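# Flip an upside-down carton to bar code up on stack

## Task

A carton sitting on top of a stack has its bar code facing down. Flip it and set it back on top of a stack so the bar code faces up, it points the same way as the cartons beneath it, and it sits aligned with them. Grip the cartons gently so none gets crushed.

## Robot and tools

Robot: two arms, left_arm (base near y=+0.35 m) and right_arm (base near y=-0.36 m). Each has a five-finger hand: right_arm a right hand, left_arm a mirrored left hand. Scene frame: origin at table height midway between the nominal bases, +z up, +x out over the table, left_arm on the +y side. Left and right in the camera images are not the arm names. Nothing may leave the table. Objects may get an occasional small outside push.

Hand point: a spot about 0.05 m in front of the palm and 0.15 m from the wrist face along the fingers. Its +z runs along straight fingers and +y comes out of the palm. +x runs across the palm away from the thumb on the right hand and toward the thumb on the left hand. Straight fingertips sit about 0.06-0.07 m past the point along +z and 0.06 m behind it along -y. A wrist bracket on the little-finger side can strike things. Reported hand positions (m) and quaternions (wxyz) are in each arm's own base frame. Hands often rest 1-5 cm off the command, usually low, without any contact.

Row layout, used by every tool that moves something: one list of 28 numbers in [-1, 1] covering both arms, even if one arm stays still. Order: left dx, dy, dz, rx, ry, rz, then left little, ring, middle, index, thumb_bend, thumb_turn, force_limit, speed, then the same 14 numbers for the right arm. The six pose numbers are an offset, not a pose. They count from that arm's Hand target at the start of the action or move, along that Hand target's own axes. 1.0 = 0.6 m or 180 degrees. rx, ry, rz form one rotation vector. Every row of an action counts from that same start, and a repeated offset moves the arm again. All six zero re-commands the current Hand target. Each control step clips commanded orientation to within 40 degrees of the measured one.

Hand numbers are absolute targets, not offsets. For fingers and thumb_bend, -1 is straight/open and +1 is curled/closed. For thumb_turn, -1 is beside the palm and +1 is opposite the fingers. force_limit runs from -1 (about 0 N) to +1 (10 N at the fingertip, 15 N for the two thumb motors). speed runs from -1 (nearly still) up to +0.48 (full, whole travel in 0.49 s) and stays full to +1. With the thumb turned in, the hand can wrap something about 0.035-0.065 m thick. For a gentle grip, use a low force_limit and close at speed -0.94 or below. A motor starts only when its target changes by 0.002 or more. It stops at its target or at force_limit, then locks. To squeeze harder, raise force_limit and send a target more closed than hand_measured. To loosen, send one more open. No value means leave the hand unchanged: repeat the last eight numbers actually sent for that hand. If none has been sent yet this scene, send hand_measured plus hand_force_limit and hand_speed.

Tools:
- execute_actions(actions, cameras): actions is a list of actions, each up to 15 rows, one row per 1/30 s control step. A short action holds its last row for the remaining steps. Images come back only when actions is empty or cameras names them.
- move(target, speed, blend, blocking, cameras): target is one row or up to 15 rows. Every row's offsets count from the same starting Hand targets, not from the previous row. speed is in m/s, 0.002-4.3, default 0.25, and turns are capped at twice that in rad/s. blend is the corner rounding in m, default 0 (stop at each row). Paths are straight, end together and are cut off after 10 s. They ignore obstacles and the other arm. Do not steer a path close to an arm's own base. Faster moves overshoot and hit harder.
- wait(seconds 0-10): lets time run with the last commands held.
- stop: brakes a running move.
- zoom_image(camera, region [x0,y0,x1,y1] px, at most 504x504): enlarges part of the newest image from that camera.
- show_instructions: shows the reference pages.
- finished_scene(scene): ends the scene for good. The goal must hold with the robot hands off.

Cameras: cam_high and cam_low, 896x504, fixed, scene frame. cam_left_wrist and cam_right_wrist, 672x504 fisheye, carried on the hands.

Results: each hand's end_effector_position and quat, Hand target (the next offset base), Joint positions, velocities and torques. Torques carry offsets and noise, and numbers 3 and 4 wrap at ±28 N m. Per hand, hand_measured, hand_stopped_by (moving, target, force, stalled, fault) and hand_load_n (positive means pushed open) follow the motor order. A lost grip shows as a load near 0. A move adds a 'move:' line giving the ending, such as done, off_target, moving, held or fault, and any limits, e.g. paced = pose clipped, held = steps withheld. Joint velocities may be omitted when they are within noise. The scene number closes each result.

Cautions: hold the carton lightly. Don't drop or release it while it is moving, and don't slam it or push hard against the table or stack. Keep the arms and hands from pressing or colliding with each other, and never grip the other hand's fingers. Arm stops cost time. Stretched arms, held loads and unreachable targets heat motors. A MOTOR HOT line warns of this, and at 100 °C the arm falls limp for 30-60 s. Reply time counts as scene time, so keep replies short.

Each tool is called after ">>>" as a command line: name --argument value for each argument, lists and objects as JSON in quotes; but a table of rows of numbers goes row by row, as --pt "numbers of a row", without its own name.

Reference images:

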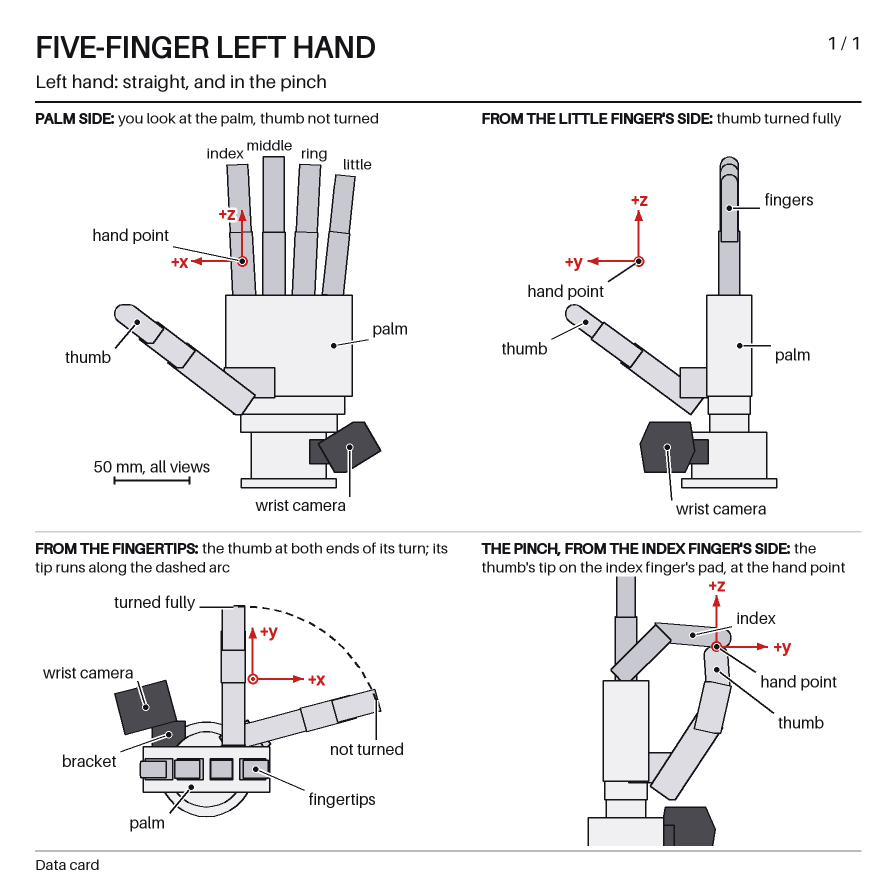

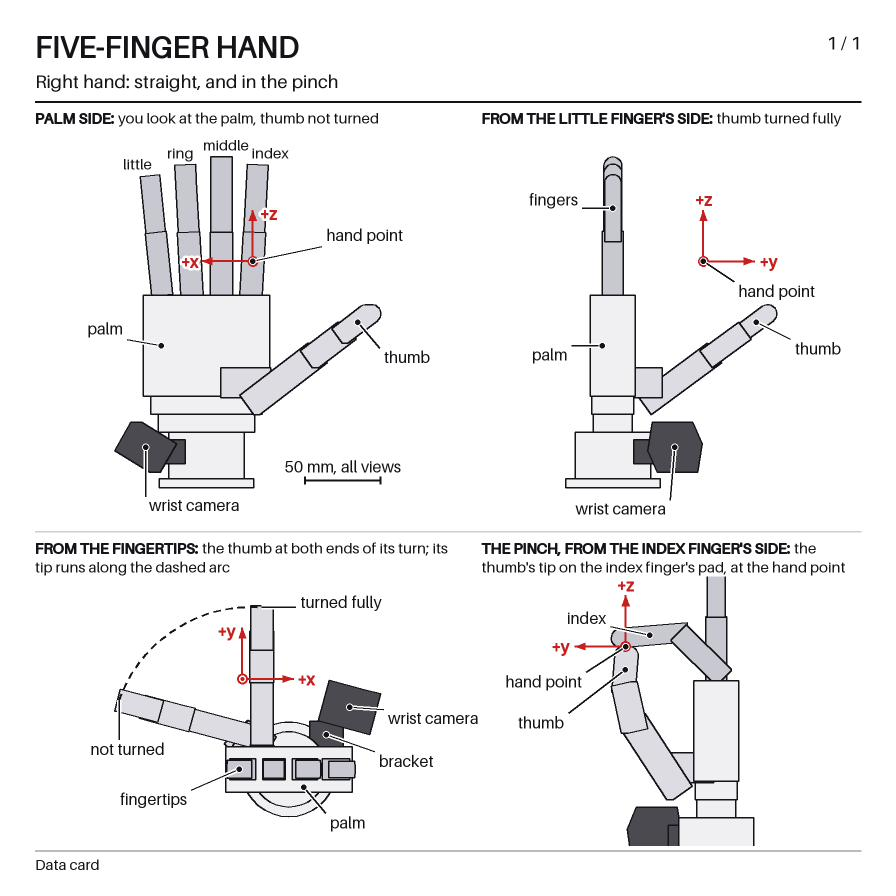

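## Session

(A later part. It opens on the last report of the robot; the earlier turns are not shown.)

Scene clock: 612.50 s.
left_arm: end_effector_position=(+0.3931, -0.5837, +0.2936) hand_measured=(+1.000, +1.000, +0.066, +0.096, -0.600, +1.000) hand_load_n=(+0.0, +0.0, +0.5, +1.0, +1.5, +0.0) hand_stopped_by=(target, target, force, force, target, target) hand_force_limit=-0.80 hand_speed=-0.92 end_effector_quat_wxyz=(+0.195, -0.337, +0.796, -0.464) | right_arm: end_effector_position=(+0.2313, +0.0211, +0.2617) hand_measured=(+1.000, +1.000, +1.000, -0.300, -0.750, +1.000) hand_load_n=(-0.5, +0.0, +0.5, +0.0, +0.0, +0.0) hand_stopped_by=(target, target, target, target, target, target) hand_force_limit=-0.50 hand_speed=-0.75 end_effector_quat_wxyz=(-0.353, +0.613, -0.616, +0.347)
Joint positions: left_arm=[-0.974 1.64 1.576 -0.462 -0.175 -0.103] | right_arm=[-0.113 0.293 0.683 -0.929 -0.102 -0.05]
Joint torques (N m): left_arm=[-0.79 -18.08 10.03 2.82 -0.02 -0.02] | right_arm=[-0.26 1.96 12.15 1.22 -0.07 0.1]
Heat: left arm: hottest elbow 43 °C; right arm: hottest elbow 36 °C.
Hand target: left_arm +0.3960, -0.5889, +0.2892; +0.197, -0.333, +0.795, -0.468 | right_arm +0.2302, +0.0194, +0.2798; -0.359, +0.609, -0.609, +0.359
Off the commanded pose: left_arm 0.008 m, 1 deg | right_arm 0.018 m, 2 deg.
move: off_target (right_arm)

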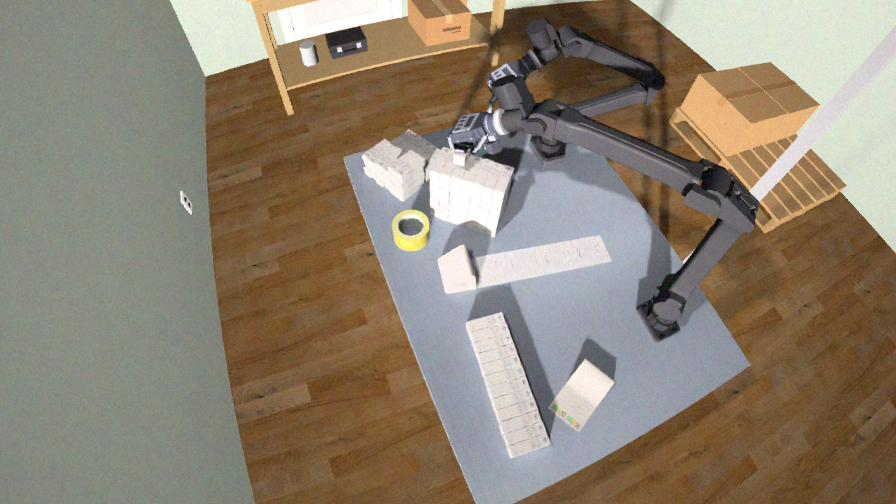

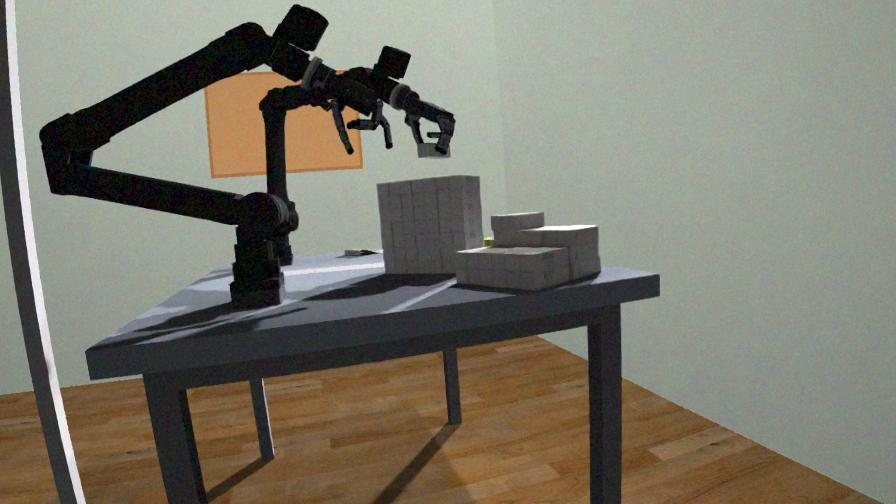

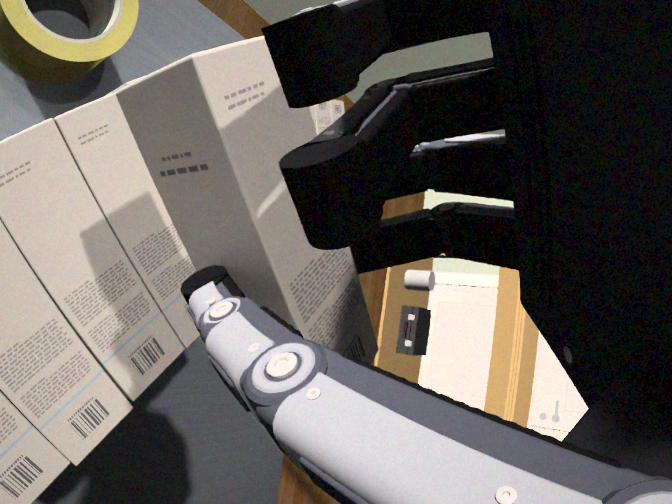

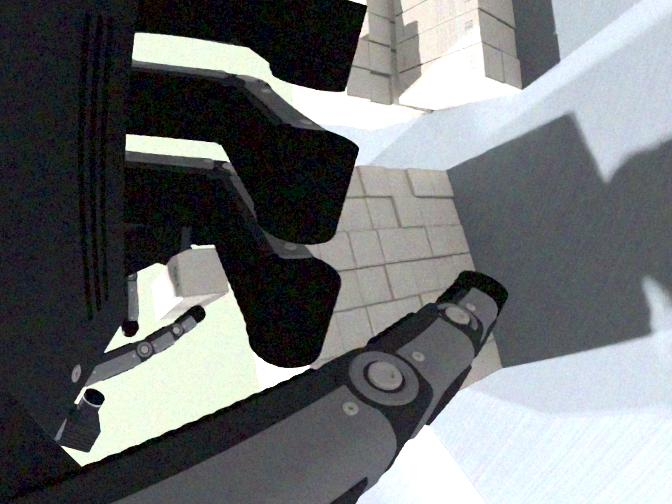

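>>> move --target '[-0.0025,0.0335,0.0298,0,0,0,1,1,0.4,0.4,-0.6,1,-0.8,-0.92,0,-0.2188,-0.1213,0,0,0,1,1,1,-0.3,-0.75,1,-0.5,-0.75]' --speed 0.15 --cameras '["all"]'

Scene clock: 656.23 s.
left_arm: end_effector_position=(+0.3953, -0.5882, +0.2725) hand_measured=(+1.000, +1.000, +0.066, +0.096, -0.600, +1.000) hand_load_n=(+0.0, +0.0, +0.5, +1.0, +1.0, +0.0) hand_stopped_by=(target, target, force, force, target, target) hand_force_limit=-0.80 hand_speed=-0.92 end_effector_quat_wxyz=(+0.195, -0.335, +0.795, -0.467) | right_arm: end_effector_position=(+0.2308, +0.0210, +0.4107) hand_measured=(+1.000, +1.000, +1.000, -0.300, -0.750, +1.000) hand_load_n=(+0.0, +0.0, +0.0, -0.5, +0.0, +0.0) hand_stopped_by=(target, target, target, target, target, target) hand_force_limit=-0.50 hand_speed=-0.75 end_effector_quat_wxyz=(-0.354, +0.612, -0.615, +0.348)
Joint positions: left_arm=[-0.974 1.655 1.535 -0.398 -0.171 -0.101] | right_arm=[-0.114 0.503 1.136 -1.168 -0.103 -0.05]
Joint torques (N m): left_arm=[-0.38 -17.9 9.88 2.81 -0.03 -0.03] | right_arm=[-0.21 2.9 12.19 1.28 -0.08 0.1]
Heat: left arm: hottest elbow 39 °C; right arm: hottest elbow 36 °C.
Hand target: left_arm +0.4013, -0.5919, +0.2628; +0.197, -0.333, +0.795, -0.468 | right_arm +0.2300, +0.0194, +0.4300; -0.359, +0.609, -0.609, +0.359
Off the commanded pose: left_arm 0.012 m, 0 deg | right_arm 0.019 m, 2 deg.
move: off_target (left_arm, right_arm)

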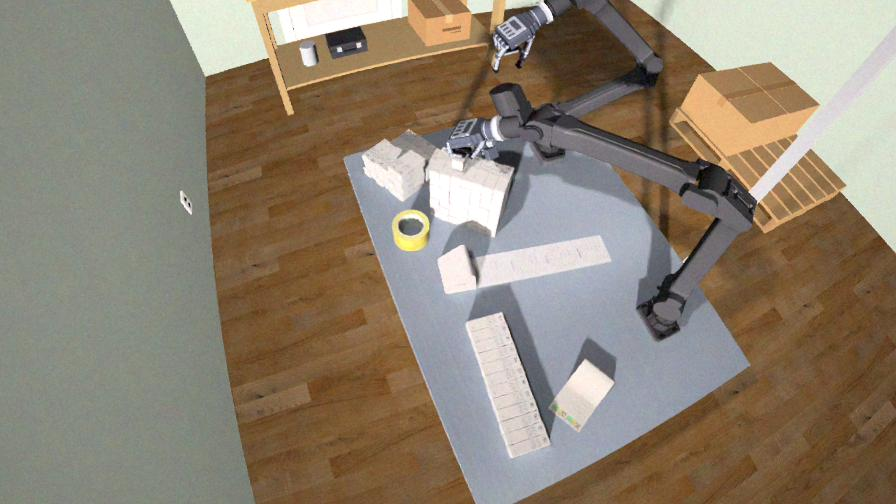

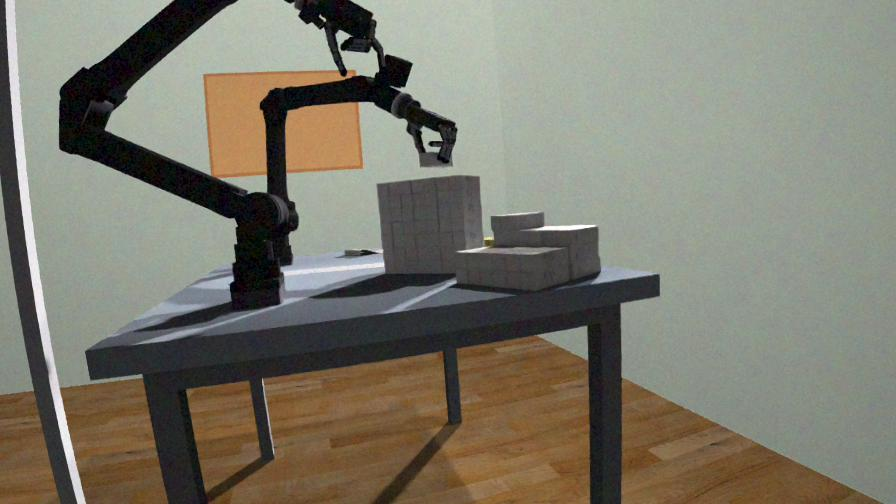

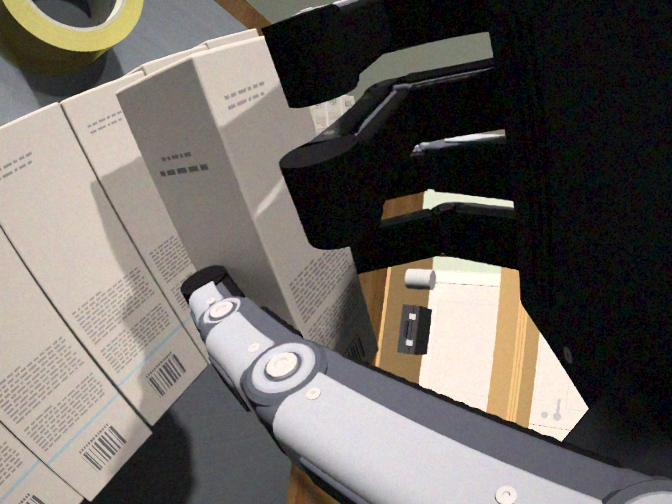

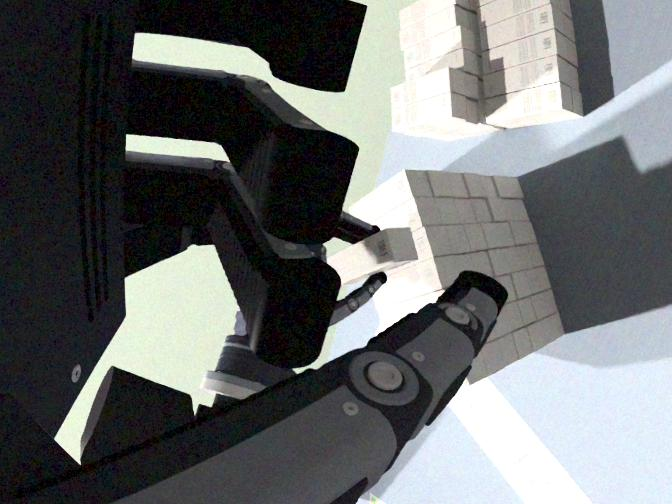

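>>> zoom_image --camera "cam_right_wrist" --region '[330, 150, 570, 400]'

>>> zoom_image --camera "cam_left_wrist" --region '[0, 20, 280, 300]'

>>> zoom_image --camera "cam_high" --region '[420, 130, 530, 250]'

>>> zoom_image --camera "cam_low" --region '[370, 110, 500, 200]'

Scaled by 2.016 from the camera's 672x504 image, which has a finer 960x720 frame.

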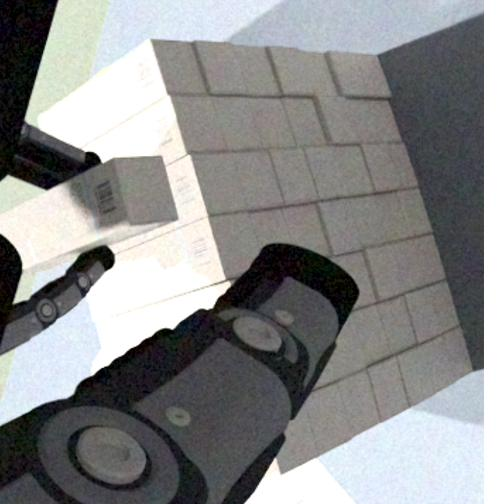

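Scaled by 1.800 from the camera's 672x504 image, which has a finer 960x720 frame.

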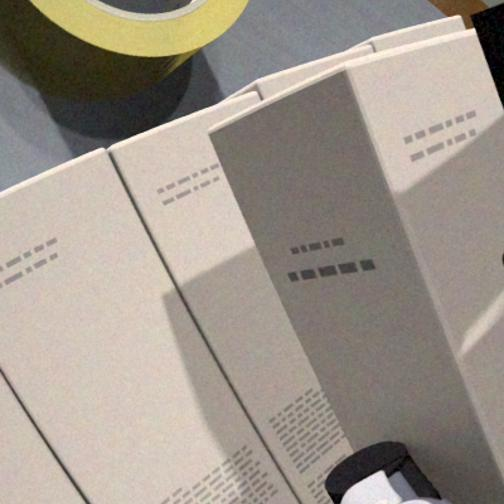

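Scaled by 4.200 from the camera's 896x504 image, which has a finer 1280x720 frame.

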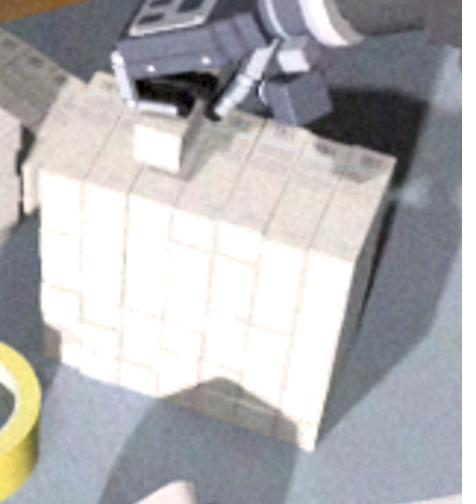

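Scaled by 3.877 from the camera's 896x504 image, which has a finer 1280x720 frame.

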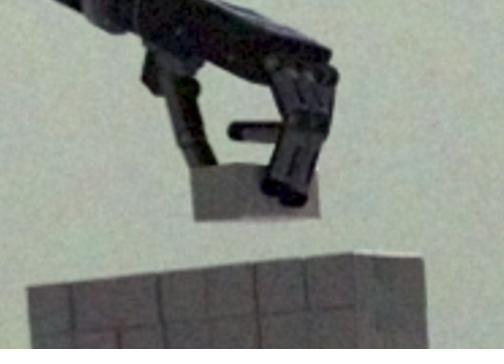

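>>> zoom_image --camera "cam_low" --region '[400, 140, 490, 200]'

>>> zoom_image --camera "cam_right_wrist" --region '[360, 160, 480, 300]'

Scaled by 5.600 from the camera's 896x504 image, which has a finer 1280x720 frame.

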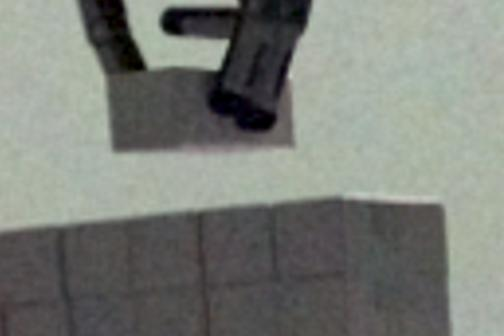

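Scaled by 3.600 from the camera's 672x504 image, which has a finer 960x720 frame.

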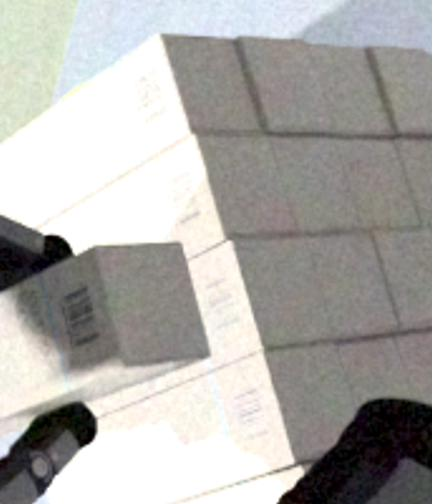

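>>> zoom_image --camera "cam_right_wrist" --region '[370, 210, 450, 300]'

>>> zoom_image --camera "cam_low" --region '[410, 140, 460, 190]'

Scaled by 5.600 from the camera's 672x504 image, which has a finer 960x720 frame.

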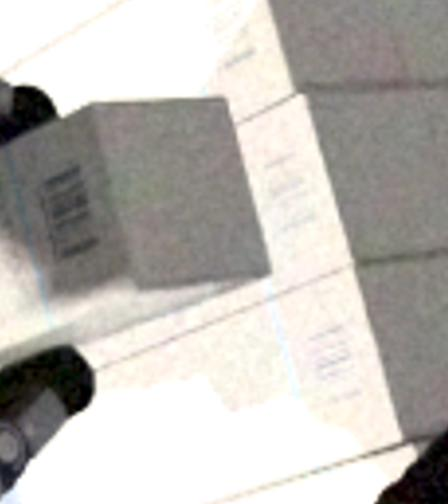

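Scaled by 10.080 from the camera's 896x504 image, which has a finer 1280x720 frame.

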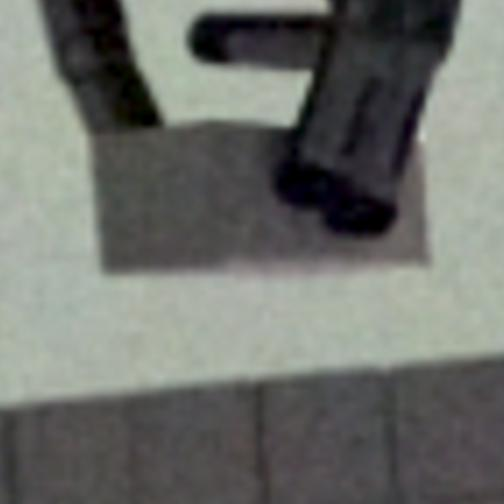

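>>> move --target '[0,0.0117,0.0065,0,-0.0073,-0.004,1,1,0.4,0.4,-0.6,1,-0.8,-0.92,0,0,0,0,0,0,1,1,1,-0.3,-0.75,1,-0.5,-0.75]' --speed 0.1 --cameras '["cam_left_wrist","cam_right_wrist","cam_low"]'

>>> zoom_image --camera "cam_right_wrist" --region '[370, 210, 450, 300]'

>>> zoom_image --camera "cam_left_wrist" --region '[0, 20, 280, 300]'

Scene clock: 724.73 s.
left_arm: end_effector_position=(+0.3992, -0.5852, +0.2655) hand_measured=(+1.000, +1.000, +0.066, +0.096, -0.600, +1.000) hand_load_n=(+0.0, +0.0, +0.5, +1.0, +1.5, +0.0) hand_stopped_by=(target, target, force, force, target, target) hand_force_limit=-0.80 hand_speed=-0.92 end_effector_quat_wxyz=(+0.204, -0.341, +0.792, -0.464) | right_arm: end_effector_position=(+0.2308, +0.0210, +0.4107) hand_measured=(+1.000, +1.000, +1.000, -0.300, -0.750, +1.000) hand_load_n=(+0.0, +0.0, +0.0, +0.0, +0.0, +0.0) hand_stopped_by=(target, target, target, target, target, target) hand_force_limit=-0.50 hand_speed=-0.75 end_effector_quat_wxyz=(-0.354, +0.612, -0.615, +0.348)
Joint positions: left_arm=[-0.974 1.657 1.52 -0.382 -0.196 -0.102] | right_arm=[-0.114 0.503 1.136 -1.168 -0.103 -0.05]
Joint torques (N m): left_arm=[-0.97 -17.61 9.8 2.81 -0.21 -0.18] | right_arm=[-0.15 2.78 12.23 1.28 -0.06 0.1]
Heat: left arm: hottest elbow 37 °C; right arm: hottest elbow 35 °C.
Hand target: left_arm +0.4013, -0.5919, +0.2547; +0.203, -0.343, +0.790, -0.465 | right_arm +0.2301, +0.0194, +0.4299; -0.359, +0.609, -0.609, +0.359
Off the commanded pose: left_arm 0.013 m, 0 deg | right_arm 0.019 m, 2 deg.
move: off_target (left_arm, right_arm)
Images, in order (width x height): cam_low 896x504, cam_left_wrist 672x504, cam_right_wrist 672x504.

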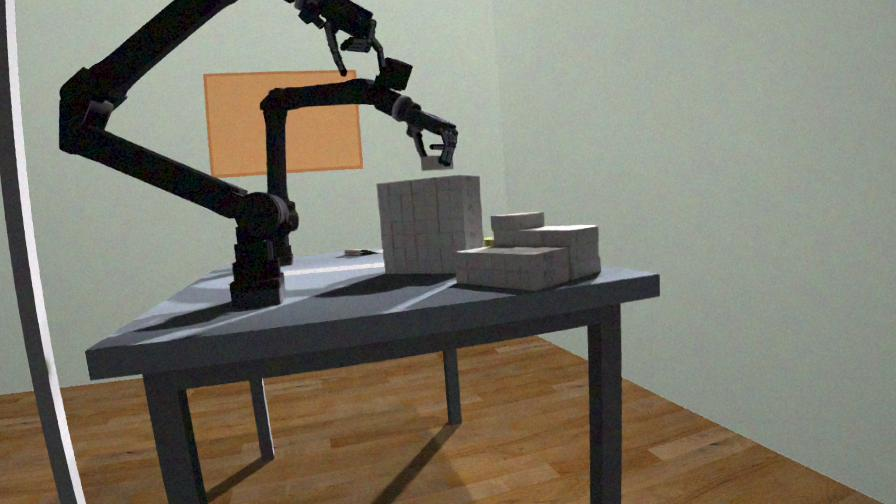

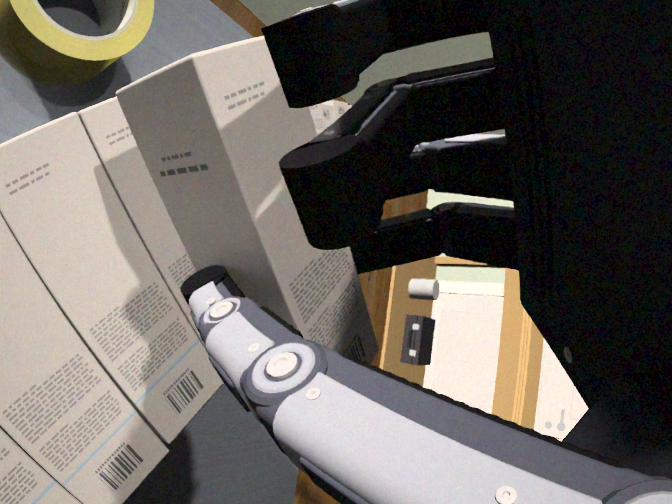

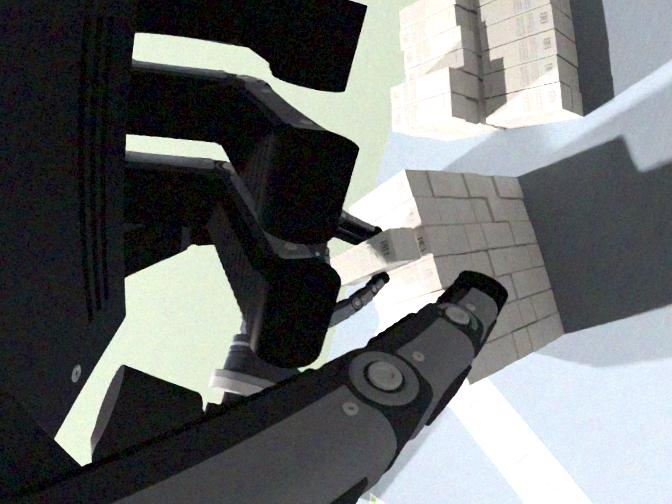

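Scaled by 5.600 from the camera's 672x504 image, which has a finer 960x720 frame.

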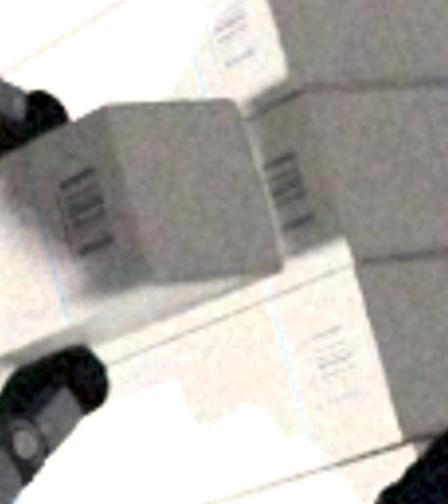

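Scaled by 1.800 from the camera's 672x504 image, which has a finer 960x720 frame.

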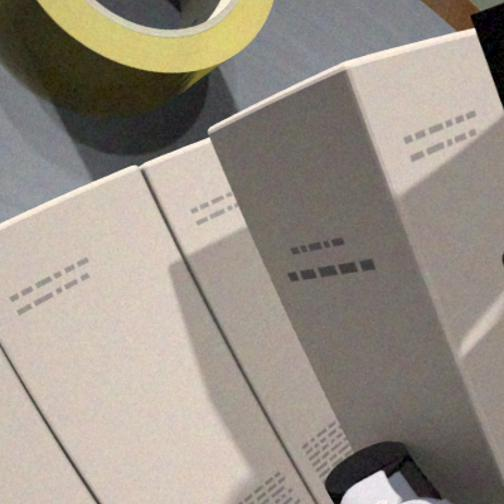

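>>> zoom_image --camera "cam_left_wrist" --region '[60, 80, 220, 240]'

>>> zoom_image --camera "cam_left_wrist" --region '[100, 230, 260, 390]'

Scaled by 3.150 from the camera's 672x504 image, which has a finer 960x720 frame.

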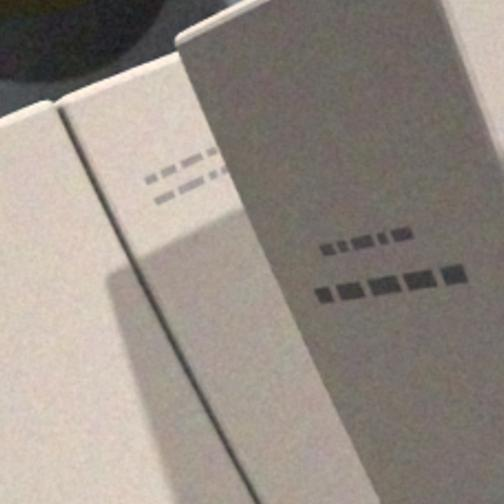

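Scaled by 3.150 from the camera's 672x504 image, which has a finer 960x720 frame.

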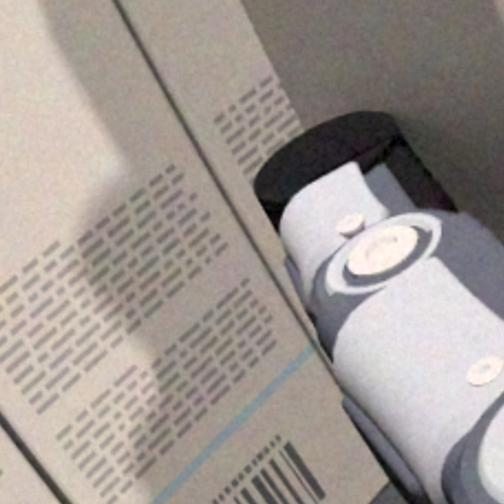

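>>> move --target '[0,0.0143,0.0052,0,-0.0049,-0.0027,1,1,0.4,0.4,-0.6,1,-0.8,-0.92,0,0,0,0,0,0,1,1,1,-0.3,-0.75,1,-0.5,-0.75]' --speed 0.1 --cameras '["cam_left_wrist","cam_right_wrist","cam_low"]'

>>> zoom_image --camera "cam_right_wrist" --region '[370, 210, 450, 300]'

>>> zoom_image --camera "cam_left_wrist" --region '[60, 80, 220, 240]'

>>> zoom_image --camera "cam_low" --region '[410, 140, 490, 200]'

Scene clock: 751.80 s.
left_arm: end_effector_position=(+0.4012, -0.5825, +0.2563) hand_measured=(+1.000, +1.000, +0.066, +0.096, -0.600, +1.000) hand_load_n=(+0.0, +0.0, +0.5, +1.0, +1.5, -0.5) hand_stopped_by=(target, target, force, force, target, target) hand_force_limit=-0.80 hand_speed=-0.92 end_effector_quat_wxyz=(+0.210, -0.349, +0.788, -0.461) | right_arm: end_effector_position=(+0.2308, +0.0210, +0.4107) hand_measured=(+1.000, +1.000, +1.000, -0.300, -0.750, +1.000) hand_load_n=(+0.0, +0.0, +0.0, +0.0, +0.0, +0.0) hand_stopped_by=(target, target, target, target, target, target) hand_force_limit=-0.50 hand_speed=-0.75 end_effector_quat_wxyz=(-0.354, +0.612, -0.615, +0.348)
Joint positions: left_arm=[-0.974 1.658 1.497 -0.36 -0.215 -0.113] | right_arm=[-0.114 0.503 1.136 -1.168 -0.103 -0.05]
Joint torques (N m): left_arm=[-1.32 -17.67 9.74 2.82 -0.2 -0.19] | right_arm=[-0.21 2.73 12.21 1.26 -0.08 0.1]
Heat: left arm: hottest elbow 37 °C; right arm: hottest elbow 35 °C.
Hand target: left_arm +0.4003, -0.5910, +0.2458; +0.207, -0.350, +0.787, -0.463 | right_arm +0.2301, +0.0194, +0.4299; -0.359, +0.609, -0.609, +0.359
Off the commanded pose: left_arm 0.014 m, 0 deg | right_arm 0.019 m, 2 deg.
move: off_target (left_arm, right_arm)
Images, in order (width x height): cam_low 896x504, cam_left_wrist 672x504, cam_right_wrist 672x504.

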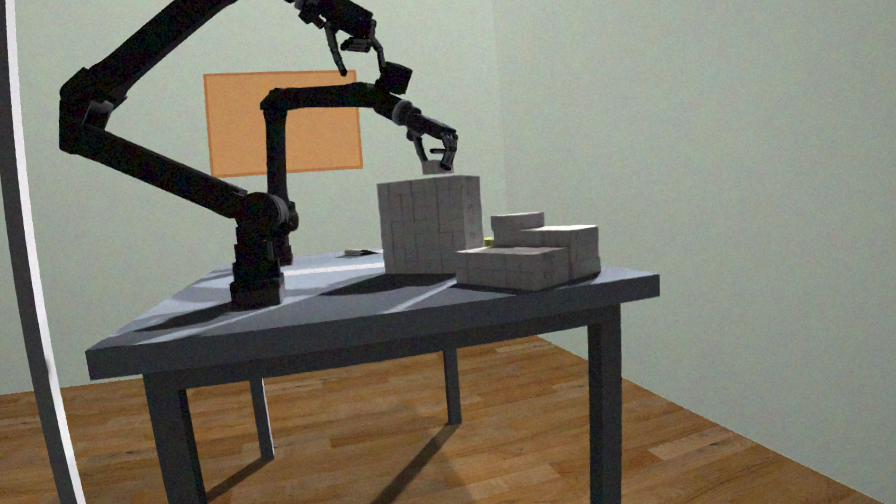

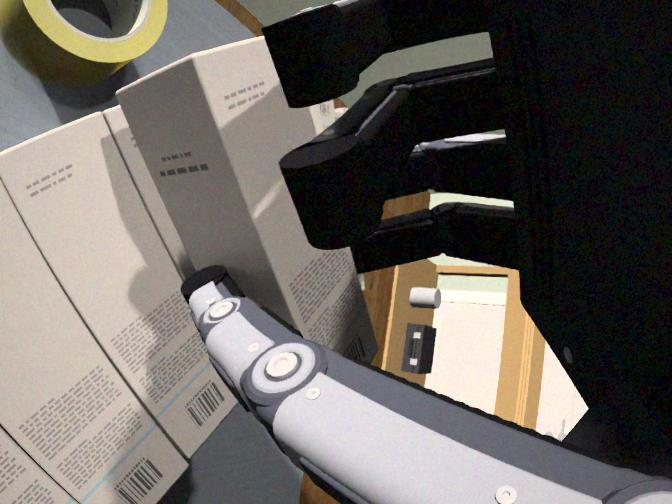

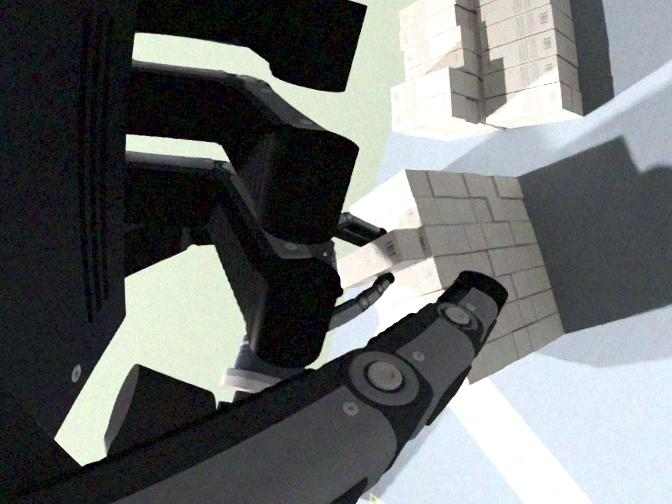

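Scaled by 5.600 from the camera's 672x504 image, which has a finer 960x720 frame.

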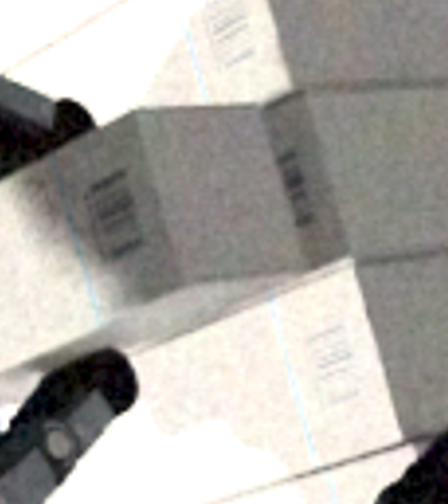

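Scaled by 3.150 from the camera's 672x504 image, which has a finer 960x720 frame.

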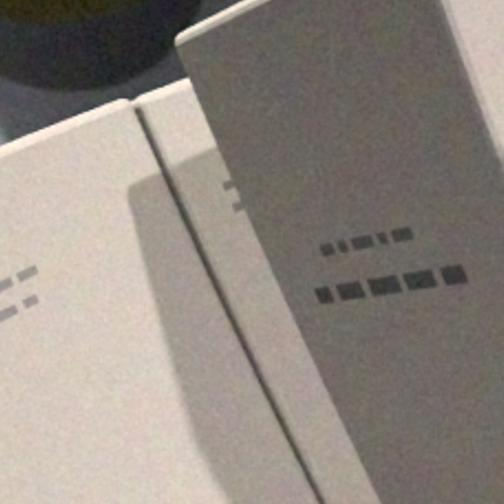

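Scaled by 6.300 from the camera's 896x504 image, which has a finer 1280x720 frame.

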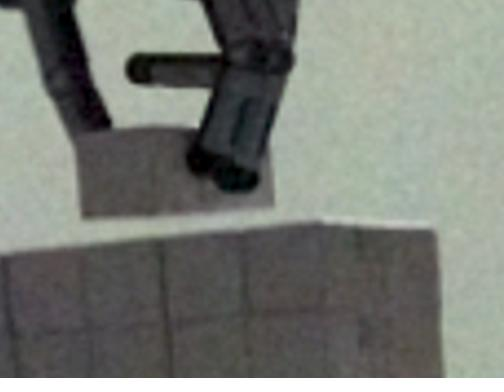

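>>> move --target '[0.0108,0.004,0.0032,0,-0.0049,-0.0027,1,1,0.4,0.4,-0.6,1,-0.8,-0.92,0,0,0,0,0,0,1,1,1,-0.3,-0.75,1,-0.5,-0.75]' --speed 0.1 --cameras '["cam_left_wrist","cam_right_wrist","cam_low"]'

>>> zoom_image --camera "cam_right_wrist" --region '[370, 210, 450, 300]'

>>> zoom_image --camera "cam_left_wrist" --region '[60, 80, 220, 240]'

>>> zoom_image --camera "cam_low" --region '[410, 140, 490, 200]'

Scene clock: 773.87 s.
left_arm: end_effector_position=(+0.3965, -0.5872, +0.2519) hand_measured=(+1.000, +1.000, +0.066, +0.096, -0.600, +1.000) hand_load_n=(+0.0, +0.0, +0.5, +1.0, +1.5, -0.5) hand_stopped_by=(target, target, force, force, target, target) hand_force_limit=-0.80 hand_speed=-0.92 end_effector_quat_wxyz=(+0.213, -0.356, +0.786, -0.458) | right_arm: end_effector_position=(+0.2308, +0.0210, +0.4107) hand_measured=(+1.000, +1.000, +1.000, -0.300, -0.750, +1.000) hand_load_n=(+0.0, +0.0, +0.0, +0.0, +0.0, +0.0) hand_stopped_by=(target, target, target, target, target, target) hand_force_limit=-0.50 hand_speed=-0.75 end_effector_quat_wxyz=(-0.354, +0.612, -0.615, +0.348)
Joint positions: left_arm=[-0.99 1.666 1.497 -0.36 -0.244 -0.13] | right_arm=[-0.114 0.503 1.136 -1.168 -0.103 -0.05]
Joint torques (N m): left_arm=[-1.49 -17.9 9.99 2.85 -0.23 -0.18] | right_arm=[-0.26 2.67 12.23 1.28 -0.07 0.1]
Heat: left arm: hottest elbow 37 °C; right arm: hottest elbow 35 °C.
Hand target: left_arm +0.3962, -0.5962, +0.2429; +0.211, -0.357, +0.784, -0.462 | right_arm +0.2301, +0.0194, +0.4299; -0.359, +0.609, -0.609, +0.359
Off the commanded pose: left_arm 0.013 m, 1 deg | right_arm 0.019 m, 2 deg.
move: off_target (left_arm, right_arm)
Images, in order (width x height): cam_low 896x504, cam_left_wrist 672x504, cam_right_wrist 672x504.

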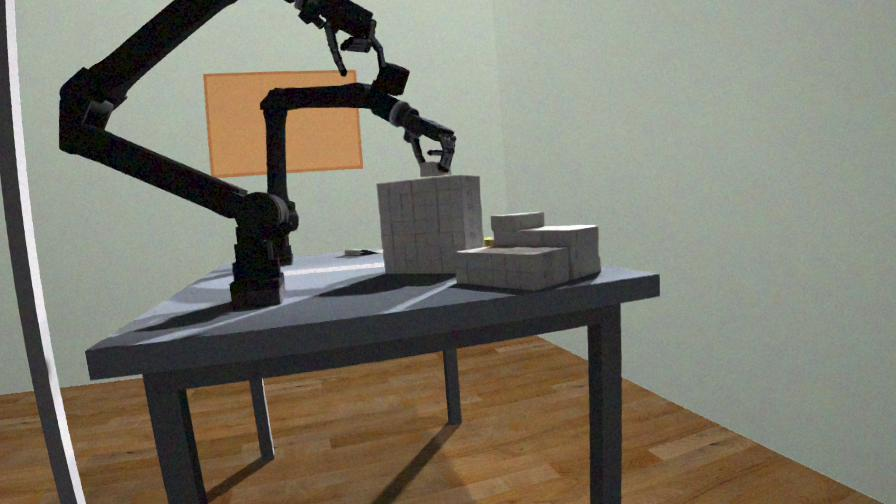

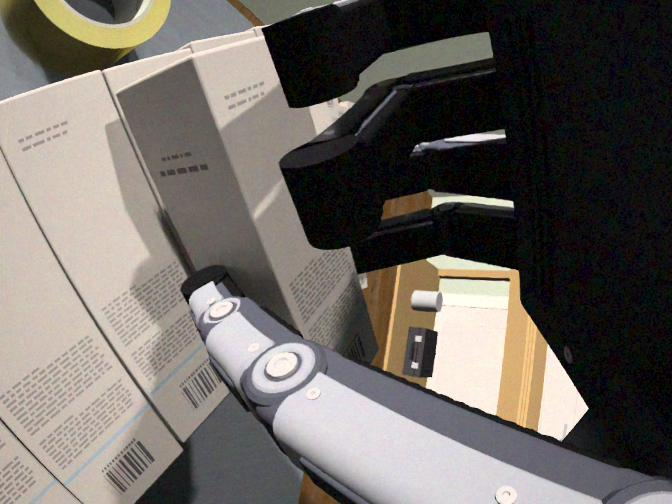

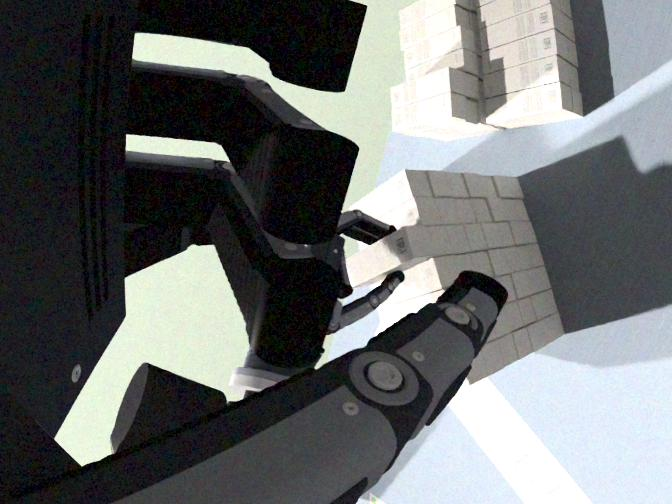

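Scaled by 5.600 from the camera's 672x504 image, which has a finer 960x720 frame.

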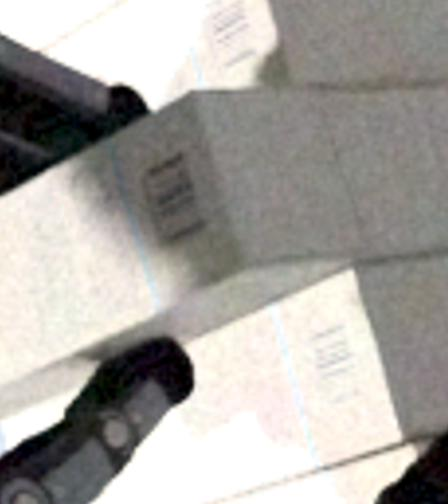

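Scaled by 3.150 from the camera's 672x504 image, which has a finer 960x720 frame.

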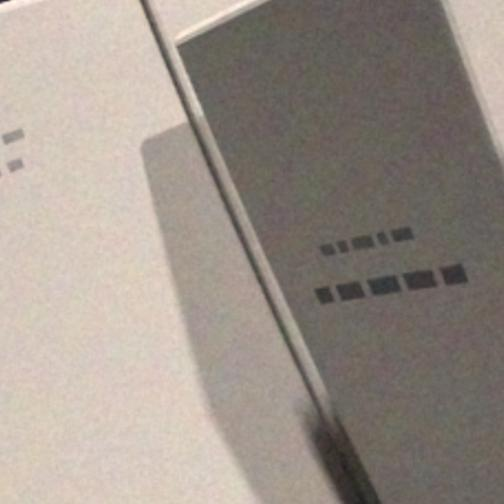

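Scaled by 6.300 from the camera's 896x504 image, which has a finer 1280x720 frame.

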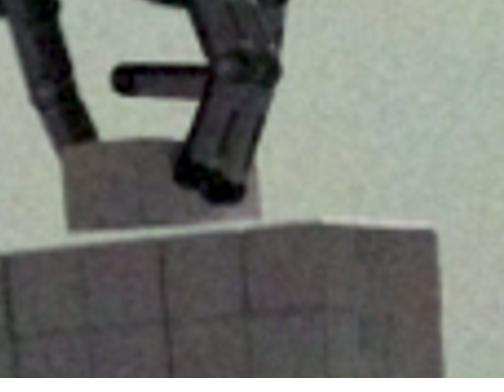

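>>> move --target '[-0.0182,-0.0063,0.0012,0,0,0,1,1,0.4,0.4,-0.6,1,-0.8,-0.92,0,0,0,0,0,0,1,1,1,-0.3,-0.75,1,-0.5,-0.75]' --speed 0.1 --cameras '["cam_left_wrist","cam_right_wrist","cam_low"]'

>>> zoom_image --camera "cam_right_wrist" --region '[370, 210, 450, 300]'

>>> zoom_image --camera "cam_left_wrist" --region '[60, 40, 220, 200]'

>>> zoom_image --camera "cam_low" --region '[410, 140, 490, 200]'

Scene clock: 795.30 s.
left_arm: end_effector_position=(+0.3964, -0.5874, +0.2518) hand_measured=(+1.000, +1.000, +0.066, +0.096, -0.600, +1.000) hand_load_n=(+0.0, +0.0, +0.5, +1.0, +1.5, -0.5) hand_stopped_by=(target, target, force, force, target, target) hand_force_limit=-0.80 hand_speed=-0.92 end_effector_quat_wxyz=(+0.209, -0.355, +0.787, -0.459) | right_arm: end_effector_position=(+0.2308, +0.0210, +0.4107) hand_measured=(+1.000, +1.000, +1.000, -0.300, -0.750, +1.000) hand_load_n=(+0.0, +0.0, +0.0, +0.0, +0.0, +0.0) hand_stopped_by=(target, target, target, target, target, target) hand_force_limit=-0.50 hand_speed=-0.75 end_effector_quat_wxyz=(-0.354, +0.612, -0.615, +0.348)
Joint positions: left_arm=[-0.987 1.666 1.497 -0.36 -0.231 -0.13] | right_arm=[-0.114 0.503 1.136 -1.168 -0.103 -0.05]
Joint torques (N m): left_arm=[-0.38 -18.14 10.21 2.71 -0.03 -0.08] | right_arm=[-0.21 2.67 12.21 1.26 -0.07 0.1]
Heat: left arm: hottest elbow 37 °C; right arm: hottest elbow 35 °C.
Hand target: left_arm +0.4053, -0.5895, +0.2458; +0.211, -0.357, +0.784, -0.462 | right_arm +0.2301, +0.0194, +0.4299; -0.359, +0.609, -0.609, +0.359
Off the commanded pose: left_arm 0.011 m, 1 deg | right_arm 0.019 m, 2 deg.
move: off_target (left_arm, right_arm)
Images, in order (width x height): cam_low 896x504, cam_left_wrist 672x504, cam_right_wrist 672x504.

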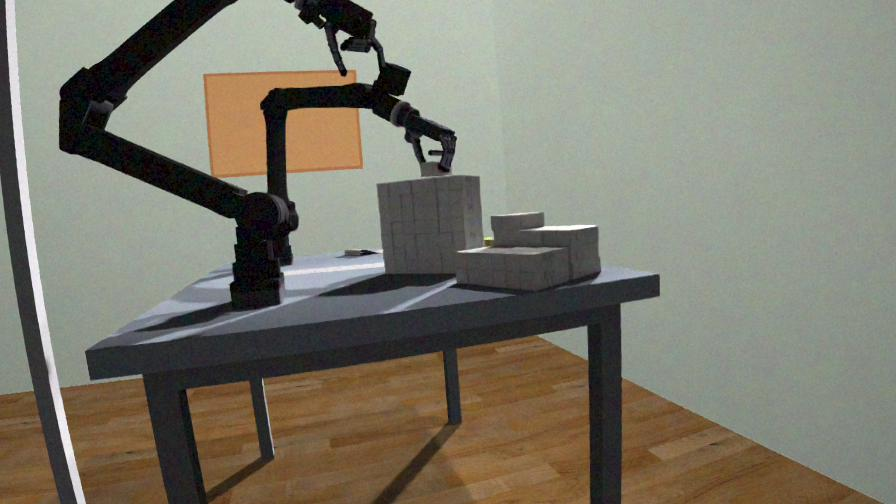

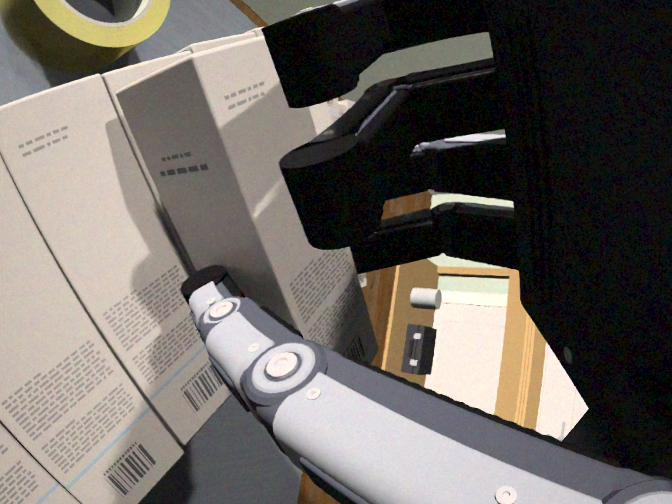

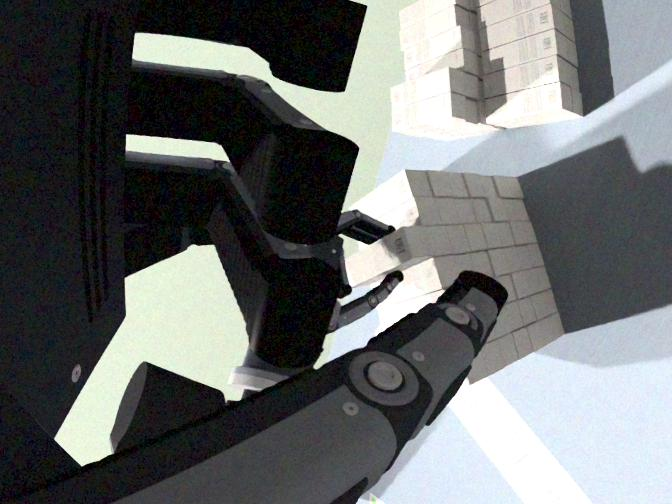

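Scaled by 5.600 from the camera's 672x504 image, which has a finer 960x720 frame.

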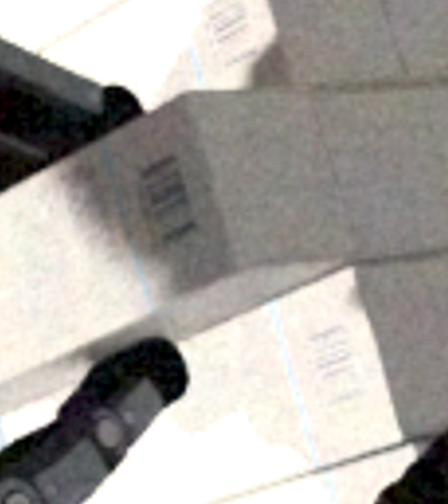

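Scaled by 3.150 from the camera's 672x504 image, which has a finer 960x720 frame.

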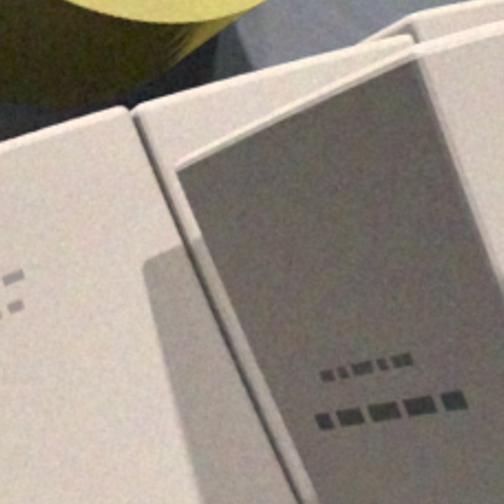

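Scaled by 6.300 from the camera's 896x504 image, which has a finer 1280x720 frame.

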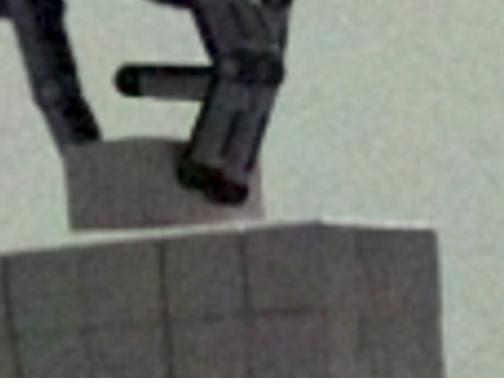

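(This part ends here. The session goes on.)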